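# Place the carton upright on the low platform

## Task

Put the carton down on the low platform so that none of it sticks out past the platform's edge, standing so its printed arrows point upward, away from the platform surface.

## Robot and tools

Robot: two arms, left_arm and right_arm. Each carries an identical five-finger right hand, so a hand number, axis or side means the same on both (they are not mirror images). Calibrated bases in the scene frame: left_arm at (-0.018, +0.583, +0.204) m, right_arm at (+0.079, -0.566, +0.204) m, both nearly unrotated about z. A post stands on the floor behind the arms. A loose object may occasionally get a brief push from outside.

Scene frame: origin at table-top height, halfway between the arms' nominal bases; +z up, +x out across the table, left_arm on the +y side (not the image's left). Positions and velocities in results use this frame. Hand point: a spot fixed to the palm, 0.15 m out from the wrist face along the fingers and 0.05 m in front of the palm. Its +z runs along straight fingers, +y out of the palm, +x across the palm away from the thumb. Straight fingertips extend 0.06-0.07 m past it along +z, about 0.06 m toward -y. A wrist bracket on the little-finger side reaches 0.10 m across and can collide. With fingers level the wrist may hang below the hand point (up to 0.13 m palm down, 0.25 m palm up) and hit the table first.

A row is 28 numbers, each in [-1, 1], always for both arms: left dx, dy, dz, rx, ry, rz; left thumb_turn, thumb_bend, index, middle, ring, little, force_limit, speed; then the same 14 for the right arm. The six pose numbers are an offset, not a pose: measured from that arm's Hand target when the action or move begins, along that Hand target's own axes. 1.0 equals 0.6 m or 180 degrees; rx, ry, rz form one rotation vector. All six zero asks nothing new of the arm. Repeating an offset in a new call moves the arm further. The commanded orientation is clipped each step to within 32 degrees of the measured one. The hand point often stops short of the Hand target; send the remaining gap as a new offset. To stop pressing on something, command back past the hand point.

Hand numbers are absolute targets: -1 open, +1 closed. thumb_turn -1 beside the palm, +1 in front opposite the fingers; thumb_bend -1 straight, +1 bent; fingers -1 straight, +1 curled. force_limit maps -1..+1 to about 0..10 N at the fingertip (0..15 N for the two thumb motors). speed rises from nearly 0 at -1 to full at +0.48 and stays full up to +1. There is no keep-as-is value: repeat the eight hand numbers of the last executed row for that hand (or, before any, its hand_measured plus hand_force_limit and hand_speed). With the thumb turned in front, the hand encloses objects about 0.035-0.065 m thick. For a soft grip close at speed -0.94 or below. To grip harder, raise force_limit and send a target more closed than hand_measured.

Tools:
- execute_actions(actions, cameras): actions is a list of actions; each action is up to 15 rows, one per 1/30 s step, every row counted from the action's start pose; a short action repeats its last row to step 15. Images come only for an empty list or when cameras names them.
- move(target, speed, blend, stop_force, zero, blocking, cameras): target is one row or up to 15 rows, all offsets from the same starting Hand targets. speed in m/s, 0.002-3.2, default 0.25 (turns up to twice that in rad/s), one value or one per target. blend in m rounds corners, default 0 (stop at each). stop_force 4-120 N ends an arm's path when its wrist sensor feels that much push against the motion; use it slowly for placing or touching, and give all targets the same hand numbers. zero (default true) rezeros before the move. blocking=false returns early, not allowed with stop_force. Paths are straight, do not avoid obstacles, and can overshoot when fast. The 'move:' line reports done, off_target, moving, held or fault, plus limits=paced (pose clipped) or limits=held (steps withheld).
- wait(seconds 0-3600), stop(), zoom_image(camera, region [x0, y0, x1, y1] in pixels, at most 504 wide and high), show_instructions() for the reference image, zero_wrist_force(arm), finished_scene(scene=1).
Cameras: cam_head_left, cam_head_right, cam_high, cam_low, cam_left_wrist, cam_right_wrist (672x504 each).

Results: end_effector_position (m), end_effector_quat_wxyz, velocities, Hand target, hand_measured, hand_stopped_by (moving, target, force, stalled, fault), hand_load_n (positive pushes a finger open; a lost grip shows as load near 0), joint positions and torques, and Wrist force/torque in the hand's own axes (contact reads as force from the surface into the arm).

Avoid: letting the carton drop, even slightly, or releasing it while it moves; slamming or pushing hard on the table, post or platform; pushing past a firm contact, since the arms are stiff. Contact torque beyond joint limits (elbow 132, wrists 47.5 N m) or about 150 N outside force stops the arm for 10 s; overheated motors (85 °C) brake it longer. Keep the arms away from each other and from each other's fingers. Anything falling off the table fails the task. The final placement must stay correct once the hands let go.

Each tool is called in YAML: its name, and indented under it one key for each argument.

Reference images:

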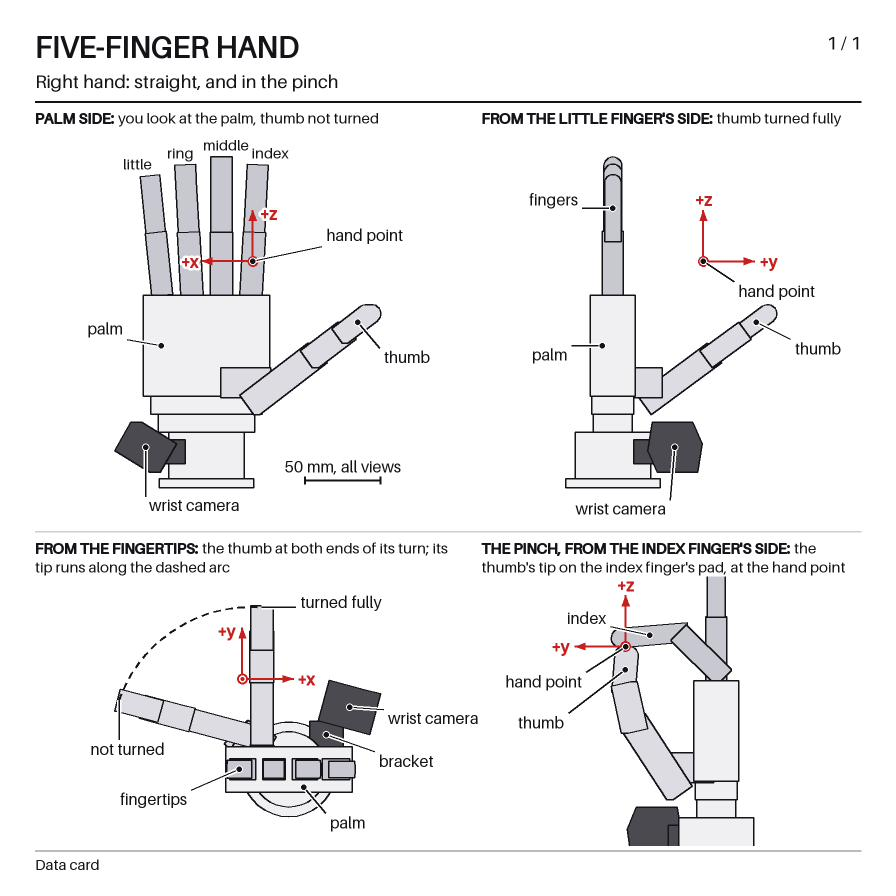

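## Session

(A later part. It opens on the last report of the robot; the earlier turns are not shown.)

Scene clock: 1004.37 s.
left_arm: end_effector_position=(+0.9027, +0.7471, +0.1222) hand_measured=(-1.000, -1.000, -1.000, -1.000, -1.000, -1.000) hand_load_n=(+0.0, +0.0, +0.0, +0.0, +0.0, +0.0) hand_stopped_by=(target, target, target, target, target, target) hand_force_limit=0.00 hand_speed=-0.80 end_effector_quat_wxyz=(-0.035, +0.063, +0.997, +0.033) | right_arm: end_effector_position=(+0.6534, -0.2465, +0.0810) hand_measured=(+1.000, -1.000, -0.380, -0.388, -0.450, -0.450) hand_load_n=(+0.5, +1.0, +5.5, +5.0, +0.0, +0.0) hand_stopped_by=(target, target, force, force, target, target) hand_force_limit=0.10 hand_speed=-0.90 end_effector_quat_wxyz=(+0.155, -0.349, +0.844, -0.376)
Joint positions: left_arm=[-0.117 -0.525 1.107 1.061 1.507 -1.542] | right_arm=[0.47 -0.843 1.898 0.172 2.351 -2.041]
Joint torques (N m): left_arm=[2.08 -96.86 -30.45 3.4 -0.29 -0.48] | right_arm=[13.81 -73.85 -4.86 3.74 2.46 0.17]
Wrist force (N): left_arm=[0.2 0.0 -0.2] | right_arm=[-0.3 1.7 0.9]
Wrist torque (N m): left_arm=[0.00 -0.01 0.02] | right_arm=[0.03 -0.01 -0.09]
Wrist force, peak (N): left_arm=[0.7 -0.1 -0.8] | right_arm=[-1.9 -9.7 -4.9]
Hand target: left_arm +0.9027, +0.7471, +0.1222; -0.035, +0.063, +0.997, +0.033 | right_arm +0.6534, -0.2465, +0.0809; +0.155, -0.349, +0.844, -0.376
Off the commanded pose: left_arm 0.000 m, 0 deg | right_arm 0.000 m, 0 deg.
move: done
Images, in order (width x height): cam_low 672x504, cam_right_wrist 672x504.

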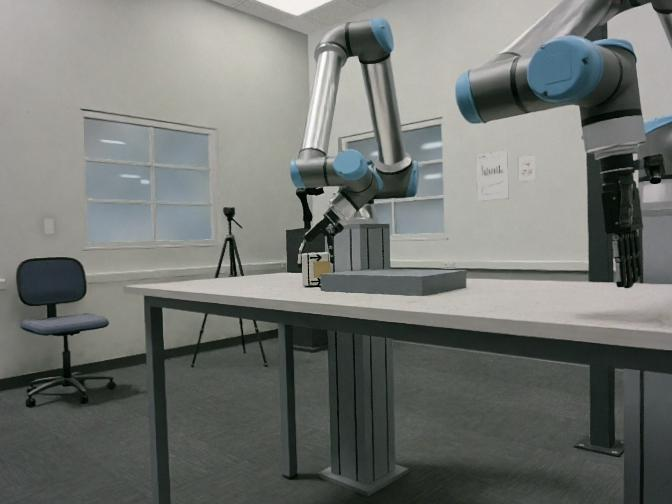

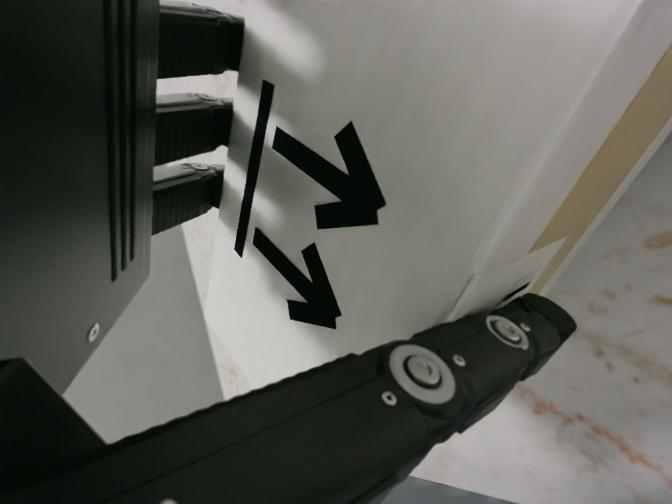

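move:
  target:
    - [0,0,0,0,0,0,-1,-1,-1,-1,-1,-1,0,-0.8, 0,-0.1969,-0.1773,0,0,0,1,-1,-0.15,-0.15,-0.45,-0.45,0.1,-0.9]
    - [0,0,0,0,0,0,-1,-1,-1,-1,-1,-1,0,-0.8, -0.1455,-0.1197,-0.313,-0.0797,0.1185,0.3654,1,-1,-0.15,-0.15,-0.45,-0.45,0.1,-0.9]
  cameras: ["all"]
  speed: [0.1,0.2]
  blend: [0.03,0]

Scene clock: 1151.67 s.
left_arm: end_effector_position=(+0.9027, +0.7471, +0.1222) hand_measured=(-1.000, -1.000, -1.000, -1.000, -1.000, -1.000) hand_load_n=(+0.0, +0.0, +0.0, +0.0, +0.0, +0.0) hand_stopped_by=(target, target, target, target, target, target) hand_force_limit=0.00 hand_speed=-0.80 end_effector_quat_wxyz=(-0.035, +0.063, +0.997, +0.033) | right_arm: end_effector_position=(+0.6507, -0.1199, +0.2599) hand_measured=(+1.000, -1.000, -0.380, -0.388, -0.450, -0.450) hand_load_n=(+0.0, +1.0, +6.0, +5.5, +0.0, +0.0) hand_stopped_by=(target, target, force, force, target, target) hand_force_limit=0.10 hand_speed=-0.90 end_effector_quat_wxyz=(+0.141, +0.217, +0.948, -0.185)
Joint positions: left_arm=[-0.117 -0.525 1.107 1.061 1.507 -1.542] | right_arm=[0.597 -0.928 1.655 0.924 2.033 -0.519]
Joint torques (N m): left_arm=[3.09 -98.92 -29.89 3.5 -0.09 -0.21] | right_arm=[-8.12 -91.81 -16.26 0.37 1.94 1.35]
Wrist force (N): left_arm=[0.4 -0.1 -0.6] | right_arm=[0.6 0.9 1.2]
Wrist torque (N m): left_arm=[0.01 -0.02 0.03] | right_arm=[0.12 0.06 0.00]
Wrist force, peak (N): left_arm=[0.6 -0.1 -1.0] | right_arm=[0.5 3.0 1.1]
Hand target: left_arm +0.9027, +0.7471, +0.1222; -0.035, +0.063, +0.997, +0.033 | right_arm +0.6507, -0.1200, +0.2599; +0.141, +0.217, +0.948, -0.185
Off the commanded pose: left_arm 0.000 m, 0 deg | right_arm 0.000 m, 0 deg.
move: done

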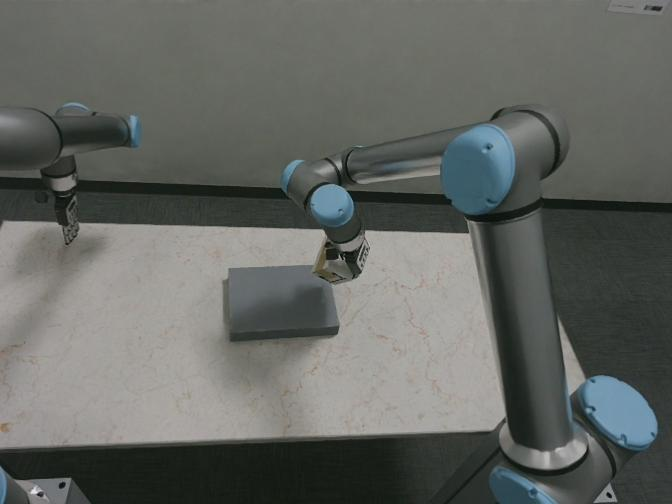

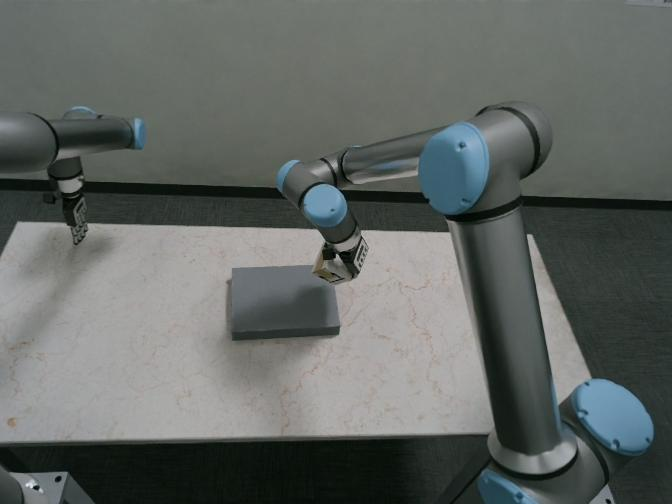

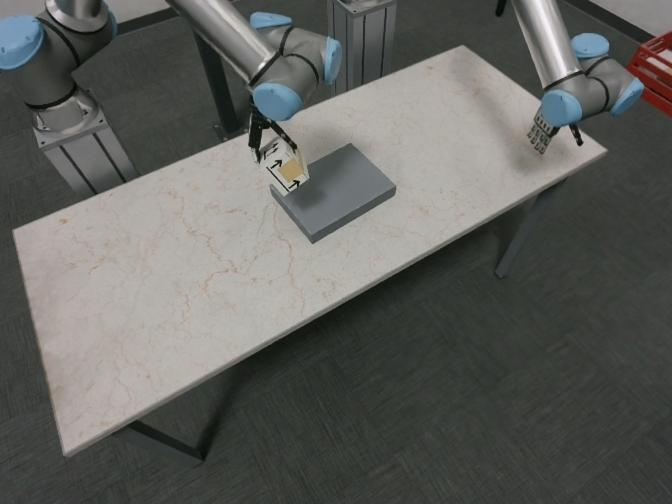

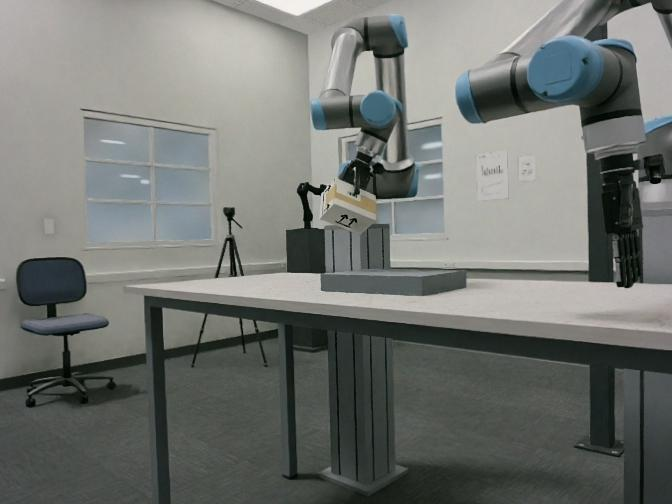

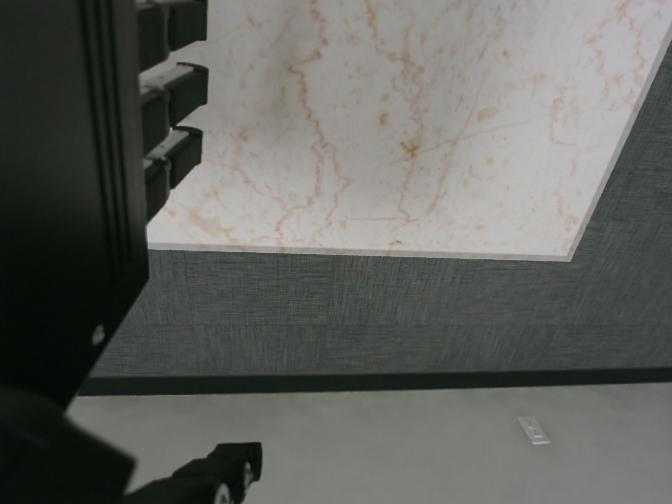

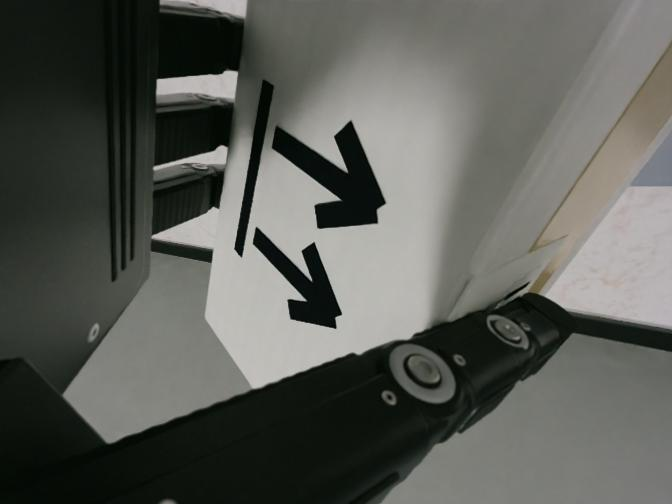

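zoom_image:
  camera: "cam_high"
  region: [240, 120, 420, 260]

zoom_image:
  camera: "cam_low"
  region: [300, 140, 480, 300]

Scaled by 2.800.

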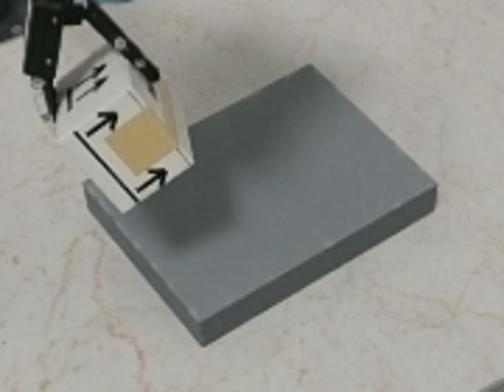

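Scaled by 2.800.

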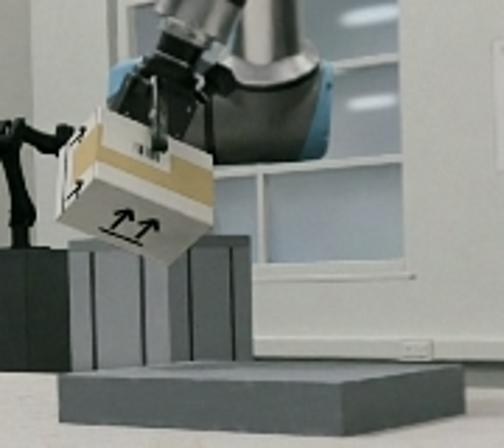

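move:
  target: [0,0,0,0,0,0,-1,-1,-1,-1,-1,-1,0,-0.8, 0.1642,0.2558,0.04,-0.0797,0.1185,0.3654,1,-1,-0.15,-0.15,-0.45,-0.45,0.1,-0.9]
  cameras: ["all"]
  speed: 0.2

zoom_image:
  camera: "cam_high"
  region: [240, 80, 420, 260]

zoom_image:
  camera: "cam_low"
  region: [300, 140, 480, 300]

zoom_image:
  camera: "cam_head_left"
  region: [210, 220, 370, 350]

Scene clock: 1202.00 s.
left_arm: end_effector_position=(+0.9027, +0.7471, +0.1222) hand_measured=(-1.000, -1.000, -1.000, -1.000, -1.000, -1.000) hand_load_n=(+0.0, +0.0, +0.0, +0.0, +0.0, +0.0) hand_stopped_by=(target, target, target, target, target, target) hand_force_limit=0.00 hand_speed=-0.80 end_effector_quat_wxyz=(-0.035, +0.063, +0.997, +0.033) | right_arm: end_effector_position=(+0.6410, +0.0342, +0.1599) hand_measured=(+1.000, -1.000, -0.380, -0.388, -0.450, -0.450) hand_load_n=(+0.5, +1.0, +6.0, +5.5, +0.0, +0.0) hand_stopped_by=(target, target, force, force, target, target) hand_force_limit=0.10 hand_speed=-0.90 end_effector_quat_wxyz=(+0.074, +0.703, +0.703, +0.074)
Joint positions: left_arm=[-0.117 -0.525 1.107 1.061 1.507 -1.542] | right_arm=[0.741 -0.759 1.484 0.688 1.71 0.716]
Joint torques (N m): left_arm=[4 -97.5 -28.21 3.82 0.28 -0.58] | right_arm=[-10.51 -108.81 -17.31 6.75 2.86 1.34]
Wrist force (N): left_arm=[0.2 0.0 -0.5] | right_arm=[-0.1 -0.5 1.6]
Wrist torque (N m): left_arm=[0.02 0.00 0.02] | right_arm=[0.13 0.03 0.00]
Wrist force, peak (N): left_arm=[0.8 -0.1 -0.9] | right_arm=[0.6 0.9 2.2]
Hand target: left_arm +0.9027, +0.7471, +0.1222; -0.035, +0.063, +0.997, +0.033 | right_arm +0.6410, +0.0340, +0.1599; +0.074, +0.703, +0.703, +0.074
Off the commanded pose: left_arm 0.000 m, 0 deg | right_arm 0.000 m, 0 deg.
move: done

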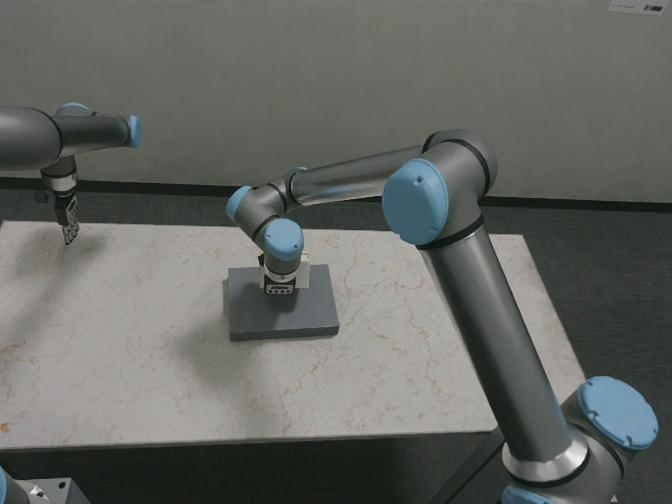

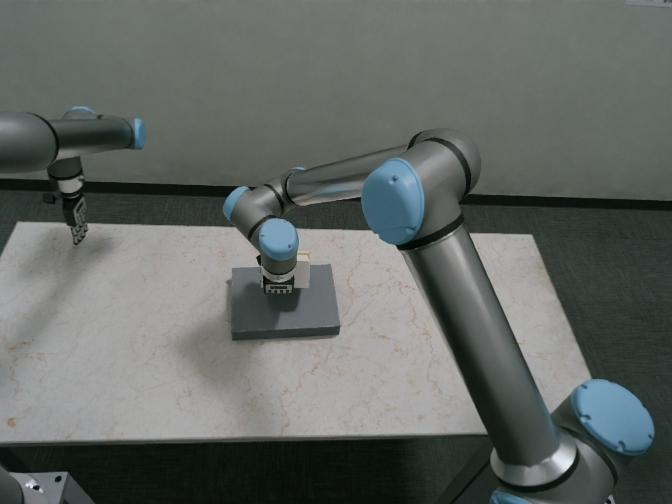

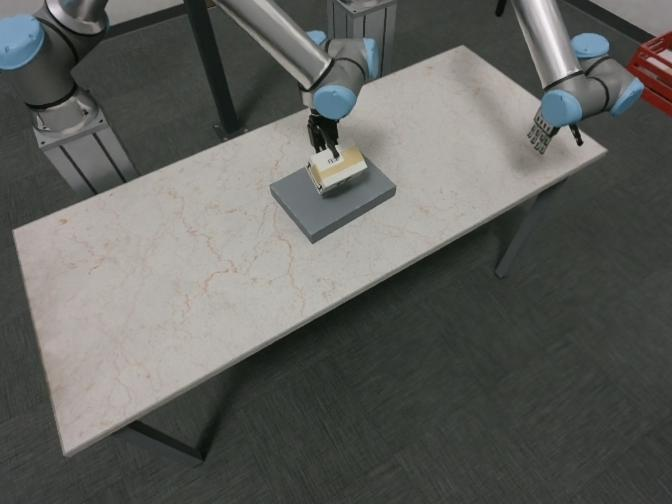

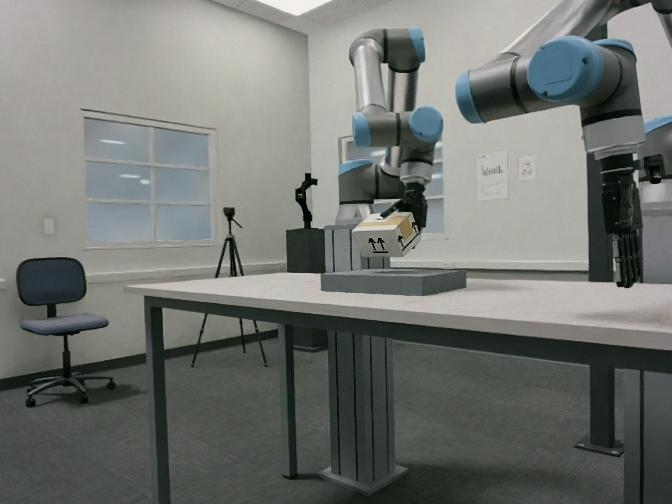

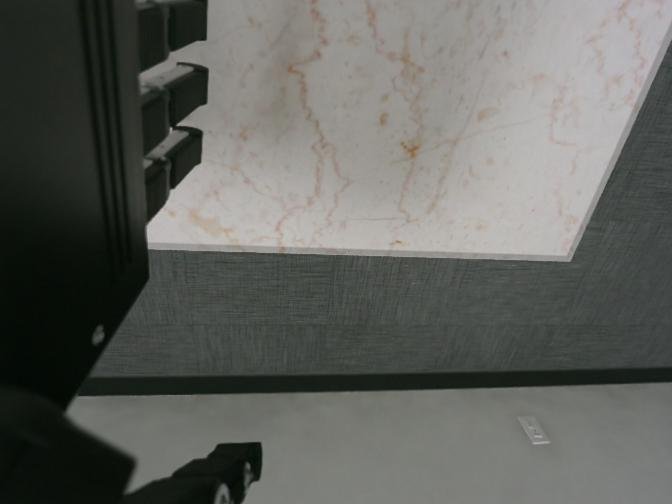

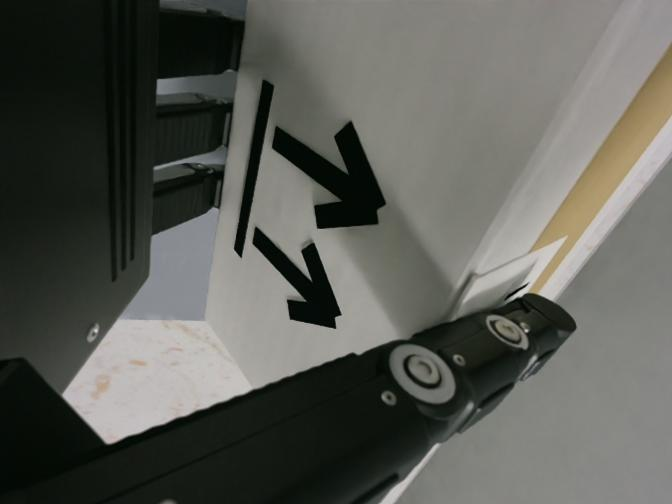

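Scaled by 2.800.

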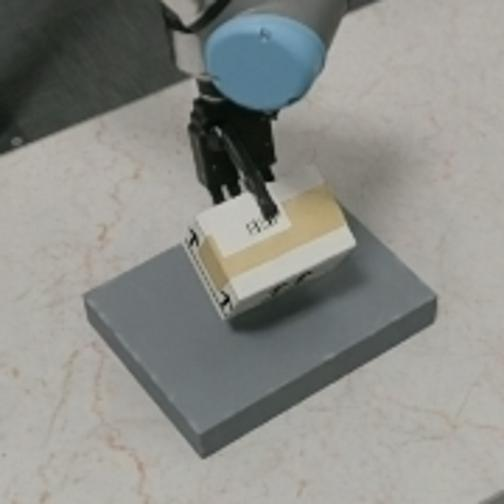

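Scaled by 2.800.

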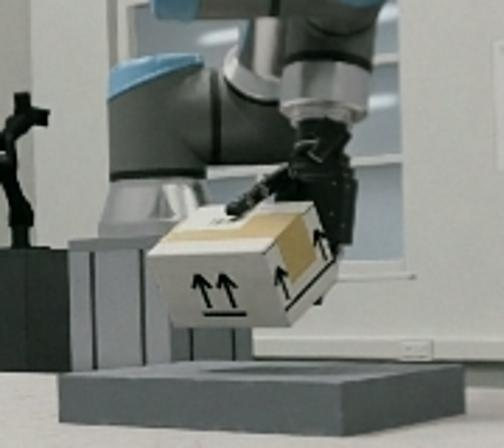

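Scaled by 3.150.

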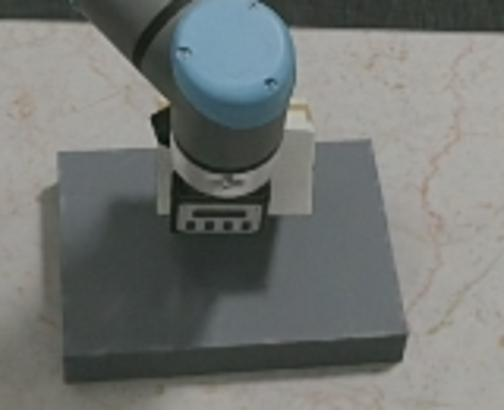

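move:
  target: [0,0,0,0,0,0,-1,-1,-1,-1,-1,-1,0,-0.8, 0,-0.018,0.0848,0,0,0,1,-1,-0.15,-0.15,-0.45,-0.45,0.1,-0.9]
  cameras: ["all"]
  speed: 0.012
  stop_force: 4

zoom_image:
  camera: "cam_high"
  region: [240, 80, 420, 260]

zoom_image:
  camera: "cam_low"
  region: [340, 180, 460, 300]

Scene clock: 1224.67 s.
left_arm: end_effector_position=(+0.9027, +0.7471, +0.1222) hand_measured=(-1.000, -1.000, -1.000, -1.000, -1.000, -1.000) hand_load_n=(+0.0, +0.0, +0.0, +0.0, +0.0, +0.0) hand_stopped_by=(target, target, target, target, target, target) hand_force_limit=0.00 hand_speed=-0.80 end_effector_quat_wxyz=(-0.035, +0.063, +0.997, +0.033) | right_arm: end_effector_position=(+0.6411, +0.0340, +0.1178) hand_measured=(+1.000, -1.000, -0.380, -0.388, -0.450, -0.450) hand_load_n=(+1.0, +1.0, +5.5, +4.5, +0.0, +0.0) hand_stopped_by=(target, target, force, force, target, target) hand_force_limit=0.10 hand_speed=-0.90 end_effector_quat_wxyz=(+0.074, +0.703, +0.703, +0.074)
Joint positions: left_arm=[-0.117 -0.525 1.107 1.061 1.507 -1.542] | right_arm=[0.741 -0.712 1.486 0.639 1.71 0.716]
Joint torques (N m): left_arm=[2.32 -99.74 -29.64 3.7 0.14 -0.51] | right_arm=[-7.82 -107.57 -15.06 6.75 1 -1.38]
Wrist force (N): left_arm=[0.4 -0.1 -0.6] | right_arm=[-0.1 0.6 -2.6]
Wrist torque (N m): left_arm=[0.01 -0.03 0.03] | right_arm=[-0.01 0.14 0.03]
Wrist force, peak (N): left_arm=[0.5 0.2 -0.9] | right_arm=[-0.6 -2.1 -11.5]
Hand target: left_arm +0.9027, +0.7471, +0.1222; -0.035, +0.063, +0.997, +0.033 | right_arm +0.6411, +0.0340, +0.1178; +0.074, +0.703, +0.703, +0.074 (not the last commanded pose)
Off the commanded pose: left_arm 0.000 m, 0 deg | right_arm 0.010 m, 0 deg.
move: contact (right_arm)

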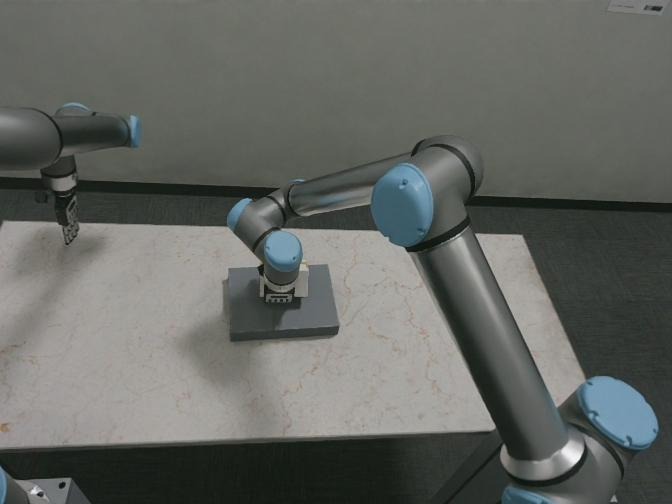

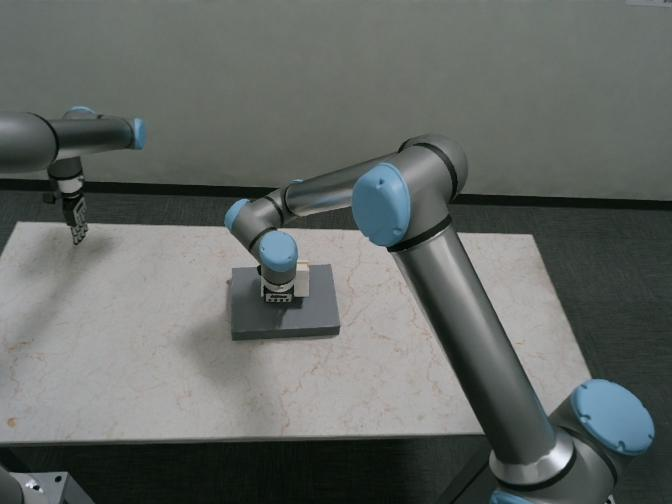

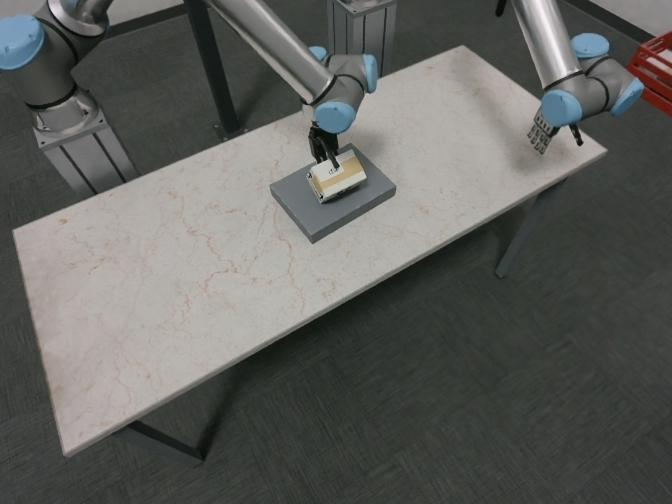

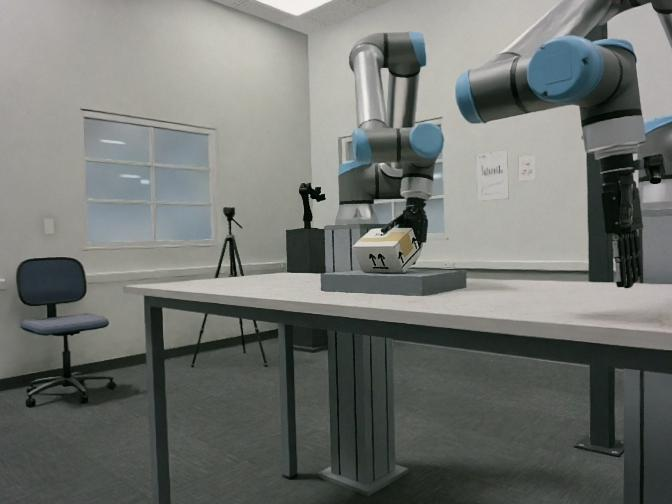

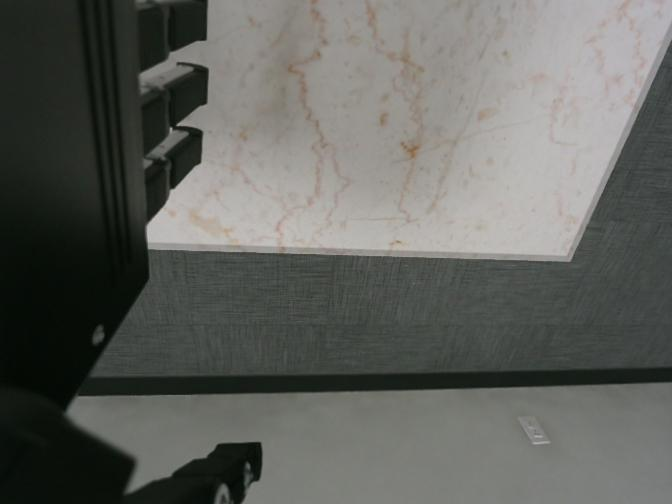

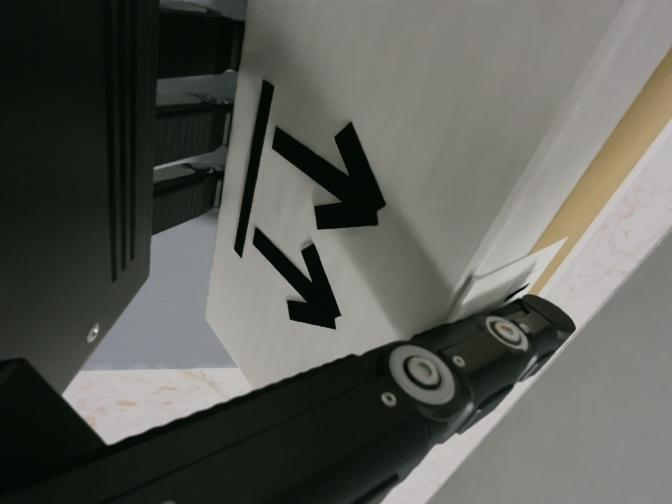

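Scaled by 2.800.

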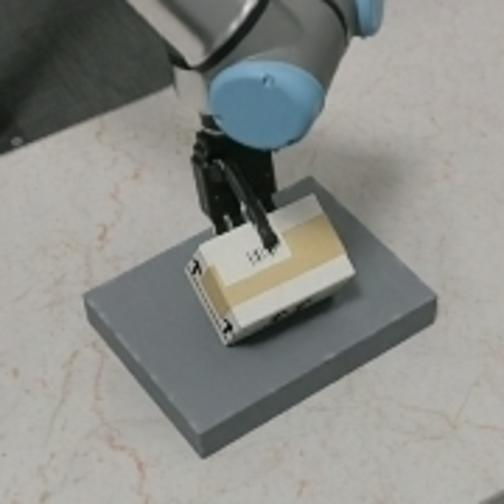

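Scaled by 4.200.

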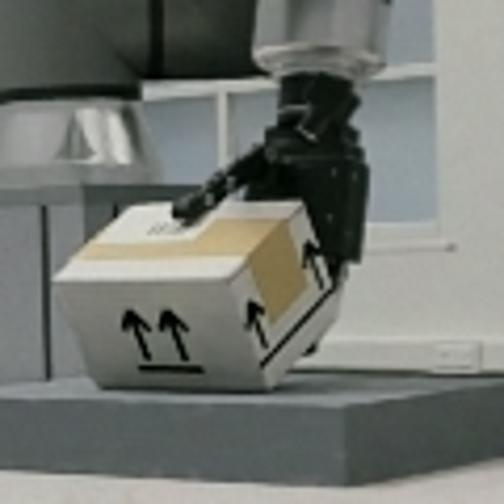

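move:
  target: [0,0,0,0,0,0,-1,-1,-1,-1,-1,-1,0,-0.8, 0,0,0,0,0,0,1,-1,-0.48,-0.48,-0.48,-0.48,0.1,-0.96]
  cameras: ["cam_high","cam_low","cam_right_wrist"]

zoom_image:
  camera: "cam_low"
  region: [340, 180, 460, 300]

Scene clock: 1251.90 s.
left_arm: end_effector_position=(+0.9027, +0.7471, +0.1222) hand_measured=(-1.000, -1.000, -1.000, -1.000, -1.000, -1.000) hand_load_n=(+0.0, +0.0, +0.0, +0.0, +0.0, +0.0) hand_stopped_by=(target, target, target, target, target, target) hand_force_limit=0.00 hand_speed=-0.80 end_effector_quat_wxyz=(-0.035, +0.063, +0.997, +0.033) | right_arm: end_effector_position=(+0.6411, +0.0340, +0.1178) hand_measured=(+1.000, -1.000, -0.480, -0.480, -0.480, -0.480) hand_load_n=(+0.0, +0.0, +0.0, +0.0, +0.0, +0.0) hand_stopped_by=(target, target, target, target, target, target) hand_force_limit=0.10 hand_speed=-0.96 end_effector_quat_wxyz=(+0.074, +0.703, +0.703, +0.074)
Joint positions: left_arm=[-0.117 -0.525 1.107 1.061 1.507 -1.542] | right_arm=[0.741 -0.712 1.486 0.639 1.71 0.716]
Joint torques (N m): left_arm=[6.96 -96.96 -28.34 3.61 0.52 -0.86] | right_arm=[-10.02 -89.84 -17.89 1.96 0.8 -1.23]
Wrist force (N): left_arm=[0.4 0.2 -0.6] | right_arm=[0.1 -0.5 -1.0]
Wrist torque (N m): left_arm=[0.04 -0.04 0.04] | right_arm=[0.04 0.00 -0.01]
Wrist force, peak (N): left_arm=[0.7 0.0 -0.9] | right_arm=[-1.1 -1.9 -13.7]
Hand target: left_arm +0.9027, +0.7471, +0.1222; -0.035, +0.063, +0.997, +0.033 | right_arm +0.6411, +0.0340, +0.1178; +0.074, +0.703, +0.703, +0.074
Off the commanded pose: left_arm 0.000 m, 0 deg | right_arm 0.000 m, 0 deg.
move: done

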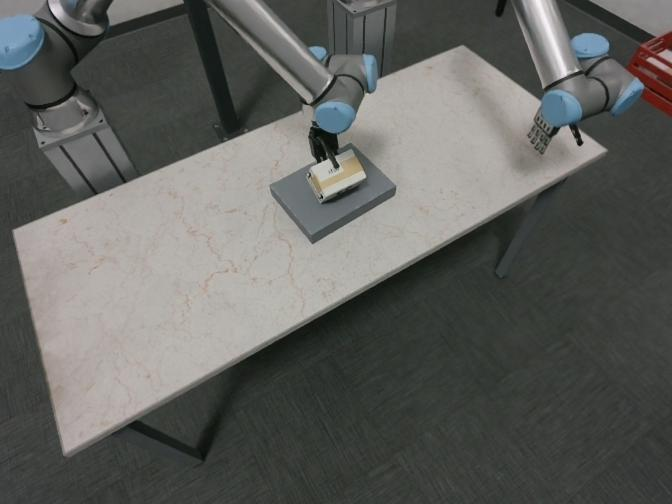

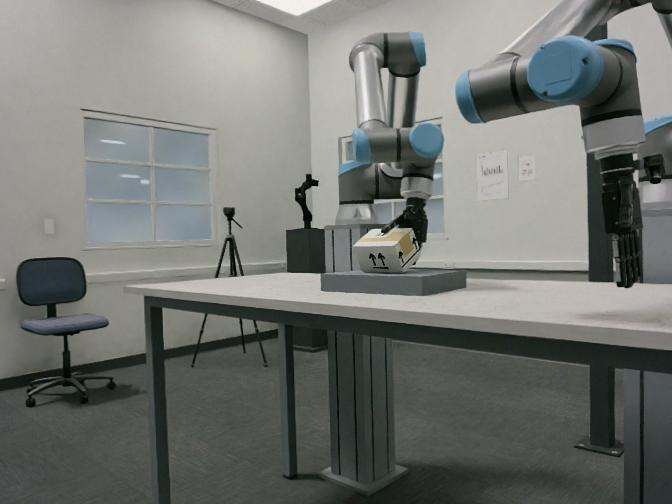

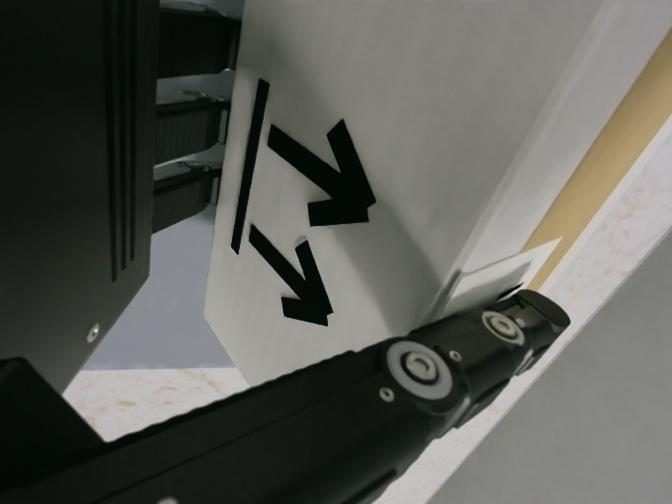

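Scaled by 4.200.

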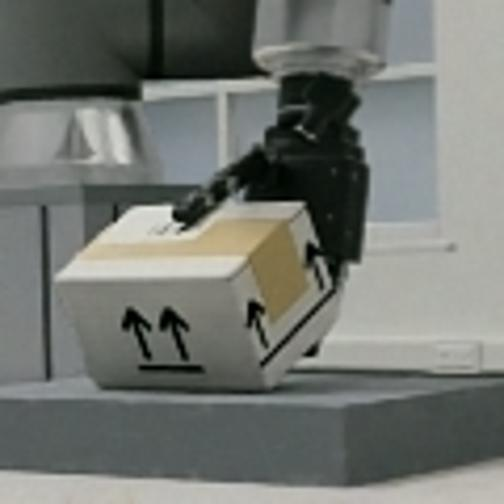

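move:
  target: [0,0,0,0,0,0,-1,-1,-1,-1,-1,-1,0,-0.8, 0,0,0,0,0,0,1,-1,-0.57,-0.57,-0.57,-0.57,0.1,-0.97]
  cameras: ["cam_high","cam_low","cam_right_wrist"]

zoom_image:
  camera: "cam_low"
  region: [340, 180, 460, 300]

Scene clock: 1257.60 s.
left_arm: end_effector_position=(+0.9027, +0.7471, +0.1222) hand_measured=(-1.000, -1.000, -1.000, -1.000, -1.000, -1.000) hand_load_n=(+0.0, +0.0, +0.0, +0.0, +0.0, +0.5) hand_stopped_by=(target, target, target, target, target, target) hand_force_limit=0.00 hand_speed=-0.80 end_effector_quat_wxyz=(-0.035, +0.063, +0.997, +0.033) | right_arm: end_effector_position=(+0.6411, +0.0340, +0.1178) hand_measured=(+1.000, -1.000, -0.570, -0.570, -0.570, -0.570) hand_load_n=(+0.0, +0.0, +0.0, +0.5, +0.5, +0.0) hand_stopped_by=(target, target, target, target, target, target) hand_force_limit=0.10 hand_speed=-0.97 end_effector_quat_wxyz=(+0.074, +0.703, +0.703, +0.074)
Joint positions: left_arm=[-0.117 -0.525 1.107 1.061 1.507 -1.542] | right_arm=[0.741 -0.712 1.486 0.639 1.71 0.716]
Joint torques (N m): left_arm=[5.33 -96.98 -28.42 3.49 -0.09 -1.37] | right_arm=[-9.68 -86.46 -20.84 -0.02 0.99 -0.71]
Wrist force (N): left_arm=[0.7 0.0 -0.7] | right_arm=[-0.1 -0.1 -0.2]
Wrist torque (N m): left_arm=[0.03 -0.06 0.05] | right_arm=[0.05 0.00 -0.02]
Wrist force, peak (N): left_arm=[0.8 0.0 -0.9] | right_arm=[-0.3 0.0 -1.6]
Hand target: left_arm +0.9027, +0.7471, +0.1222; -0.035, +0.063, +0.997, +0.033 | right_arm +0.6411, +0.0340, +0.1178; +0.074, +0.703, +0.703, +0.074
Off the commanded pose: left_arm 0.000 m, 0 deg | right_arm 0.000 m, 0 deg.
move: done

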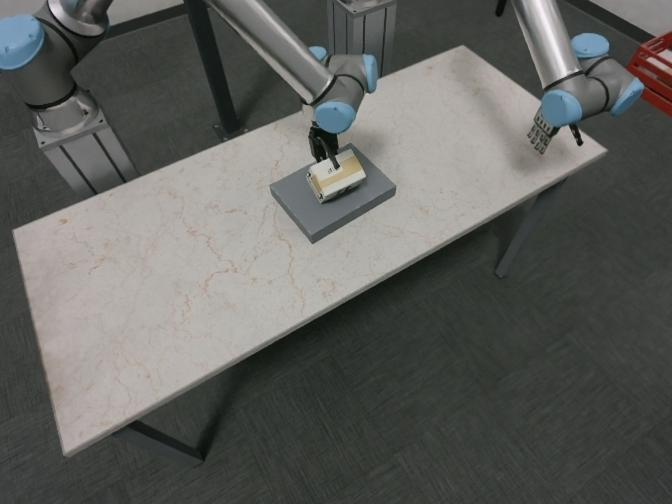

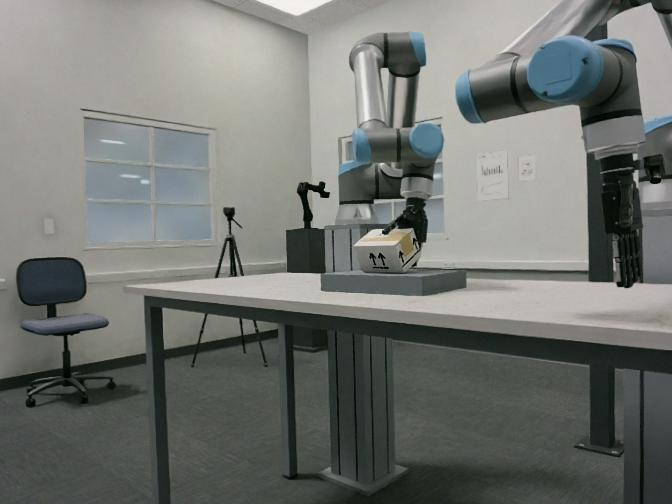

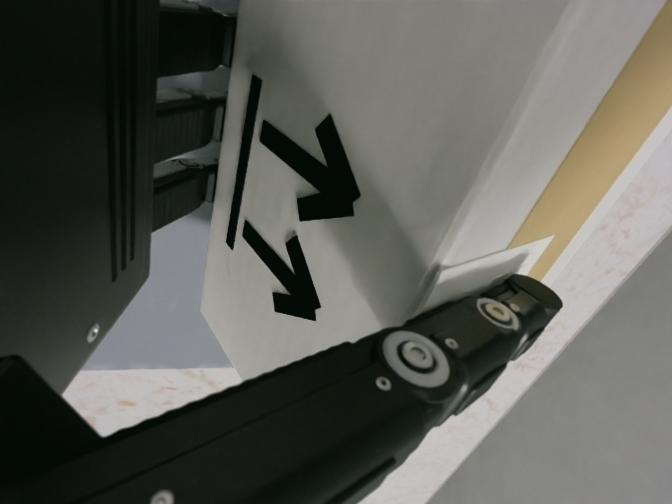

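Scaled by 4.200.

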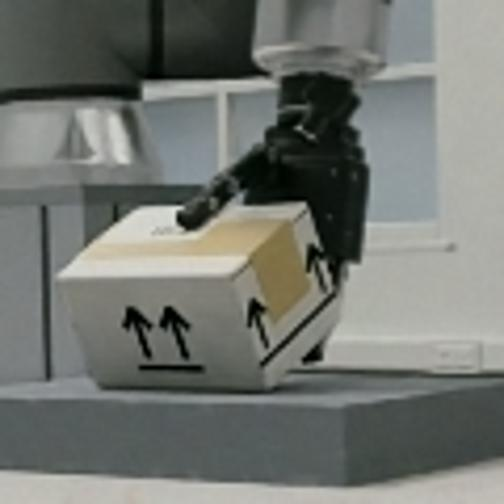

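move:
  target: [0,0,0,0,0,0,-1,-1,-1,-1,-1,-1,0,-0.8, 0,0,0,0,0,0,1,-1,-0.66,-0.66,-0.66,-0.66,0.1,-0.97]
  cameras: ["cam_high","cam_low","cam_right_wrist"]

zoom_image:
  camera: "cam_low"
  region: [340, 180, 460, 300]

Scene clock: 1266.73 s.
left_arm: end_effector_position=(+0.9027, +0.7471, +0.1222) hand_measured=(-1.000, -1.000, -1.000, -1.000, -1.000, -1.000) hand_load_n=(+0.0, +0.0, +0.0, +0.0, +0.0, +0.0) hand_stopped_by=(target, target, target, target, target, target) hand_force_limit=0.00 hand_speed=-0.80 end_effector_quat_wxyz=(-0.035, +0.063, +0.997, +0.033) | right_arm: end_effector_position=(+0.6411, +0.0340, +0.1178) hand_measured=(+1.000, -1.000, -0.660, -0.660, -0.660, -0.660) hand_load_n=(+0.5, +0.0, +0.0, +0.0, +0.5, +0.0) hand_stopped_by=(target, target, target, target, target, target) hand_force_limit=0.10 hand_speed=-0.97 end_effector_quat_wxyz=(+0.074, +0.703, +0.703, +0.074)
Joint positions: left_arm=[-0.117 -0.525 1.107 1.061 1.507 -1.542] | right_arm=[0.741 -0.712 1.486 0.639 1.71 0.716]
Joint torques (N m): left_arm=[0.55 -97.34 -28.65 3.85 0.42 -1.2] | right_arm=[-7.36 -88.1 -22.51 0.74 1.18 -0.87]
Wrist force (N): left_arm=[0.5 -0.2 -0.7] | right_arm=[0.0 -0.3 -0.5]
Wrist torque (N m): left_arm=[0.01 -0.04 0.04] | right_arm=[0.06 0.00 -0.01]
Wrist force, peak (N): left_arm=[0.8 -0.2 -0.8] | right_arm=[0.1 -0.6 -1.0]
Hand target: left_arm +0.9027, +0.7471, +0.1222; -0.035, +0.063, +0.997, +0.033 | right_arm +0.6411, +0.0340, +0.1178; +0.074, +0.703, +0.703, +0.074
Off the commanded pose: left_arm 0.000 m, 0 deg | right_arm 0.000 m, 0 deg.
move: done

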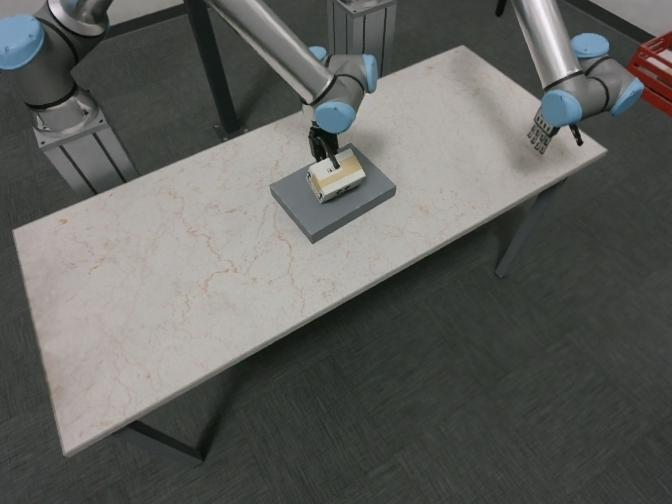

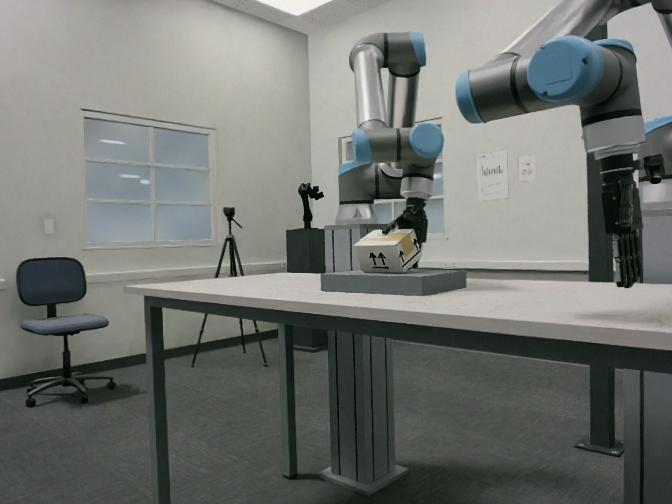

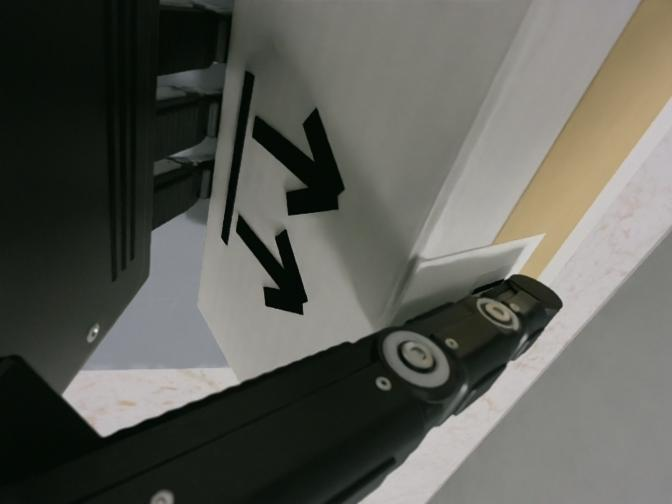

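Scaled by 4.200.

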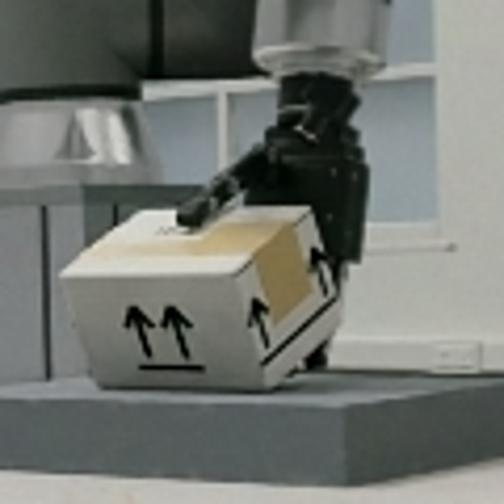

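move:
  target: [0,0,0,0,0,0,-1,-1,-1,-1,-1,-1,0,-0.8, 0,0,0,0,0,0,1,-1,-0.74,-0.74,-0.74,-0.74,0.1,-0.97]
  cameras: ["cam_high","cam_low","cam_right_wrist"]

zoom_image:
  camera: "cam_low"
  region: [340, 180, 460, 300]

Scene clock: 1272.73 s.
left_arm: end_effector_position=(+0.9027, +0.7471, +0.1222) hand_measured=(-1.000, -1.000, -1.000, -1.000, -1.000, -1.000) hand_load_n=(+0.0, +0.0, +0.0, +0.0, +0.0, +0.0) hand_stopped_by=(target, target, target, target, target, target) hand_force_limit=0.00 hand_speed=-0.80 end_effector_quat_wxyz=(-0.035, +0.063, +0.997, +0.033) | right_arm: end_effector_position=(+0.6411, +0.0340, +0.1178) hand_measured=(+1.000, -1.000, -0.740, -0.738, -0.740, -0.740) hand_load_n=(+0.0, +0.0, +0.0, -9.5, +0.0, +0.0) hand_stopped_by=(target, target, target, target, target, target) hand_force_limit=0.10 hand_speed=-0.97 end_effector_quat_wxyz=(+0.074, +0.703, +0.703, +0.074)
Joint positions: left_arm=[-0.117 -0.525 1.107 1.061 1.507 -1.542] | right_arm=[0.741 -0.712 1.486 0.639 1.71 0.716]
Joint torques (N m): left_arm=[3.66 -97.81 -28.13 3.42 -0.37 -0.77] | right_arm=[-5.49 -88.87 -26.03 1.88 0.96 -0.63]
Wrist force (N): left_arm=[0.5 0.0 -0.9] | right_arm=[0.1 4.9 -5.5]
Wrist torque (N m): left_arm=[0.04 -0.03 0.04] | right_arm=[-0.08 0.09 0.11]
Wrist force, peak (N): left_arm=[0.9 0.3 -0.6] | right_arm=[-0.1 5.1 -5.7]
Hand target: left_arm +0.9027, +0.7471, +0.1222; -0.035, +0.063, +0.997, +0.033 | right_arm +0.6411, +0.0340, +0.1178; +0.074, +0.703, +0.703, +0.074
Off the commanded pose: left_arm 0.000 m, 0 deg | right_arm 0.000 m, 0 deg.
move: done

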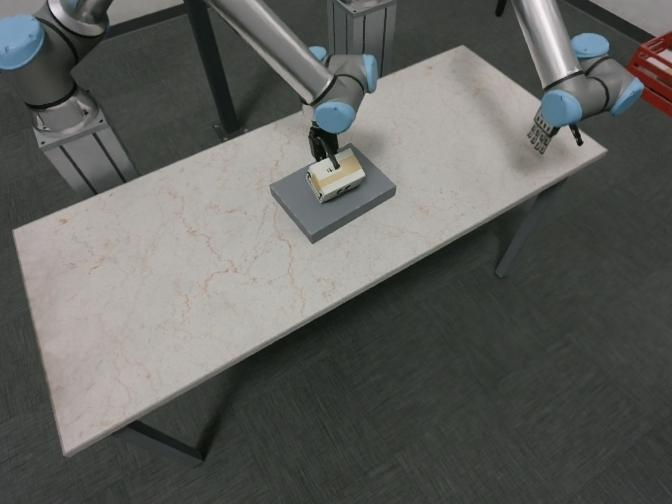

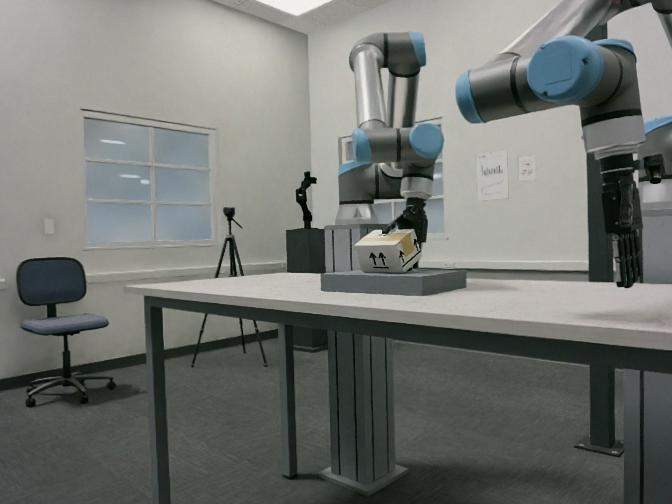

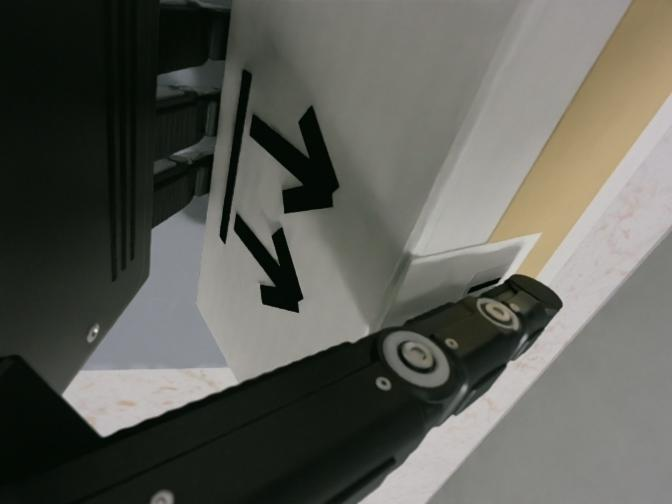

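Scaled by 4.200.

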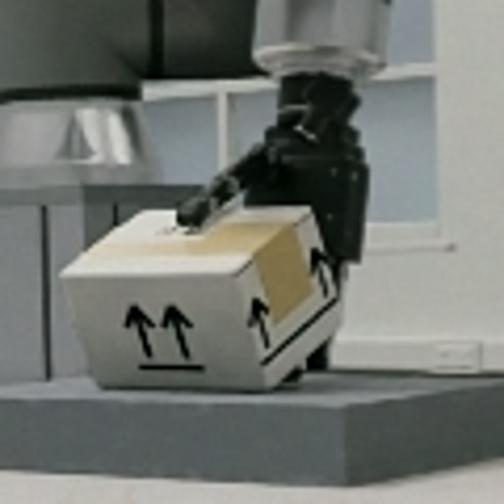

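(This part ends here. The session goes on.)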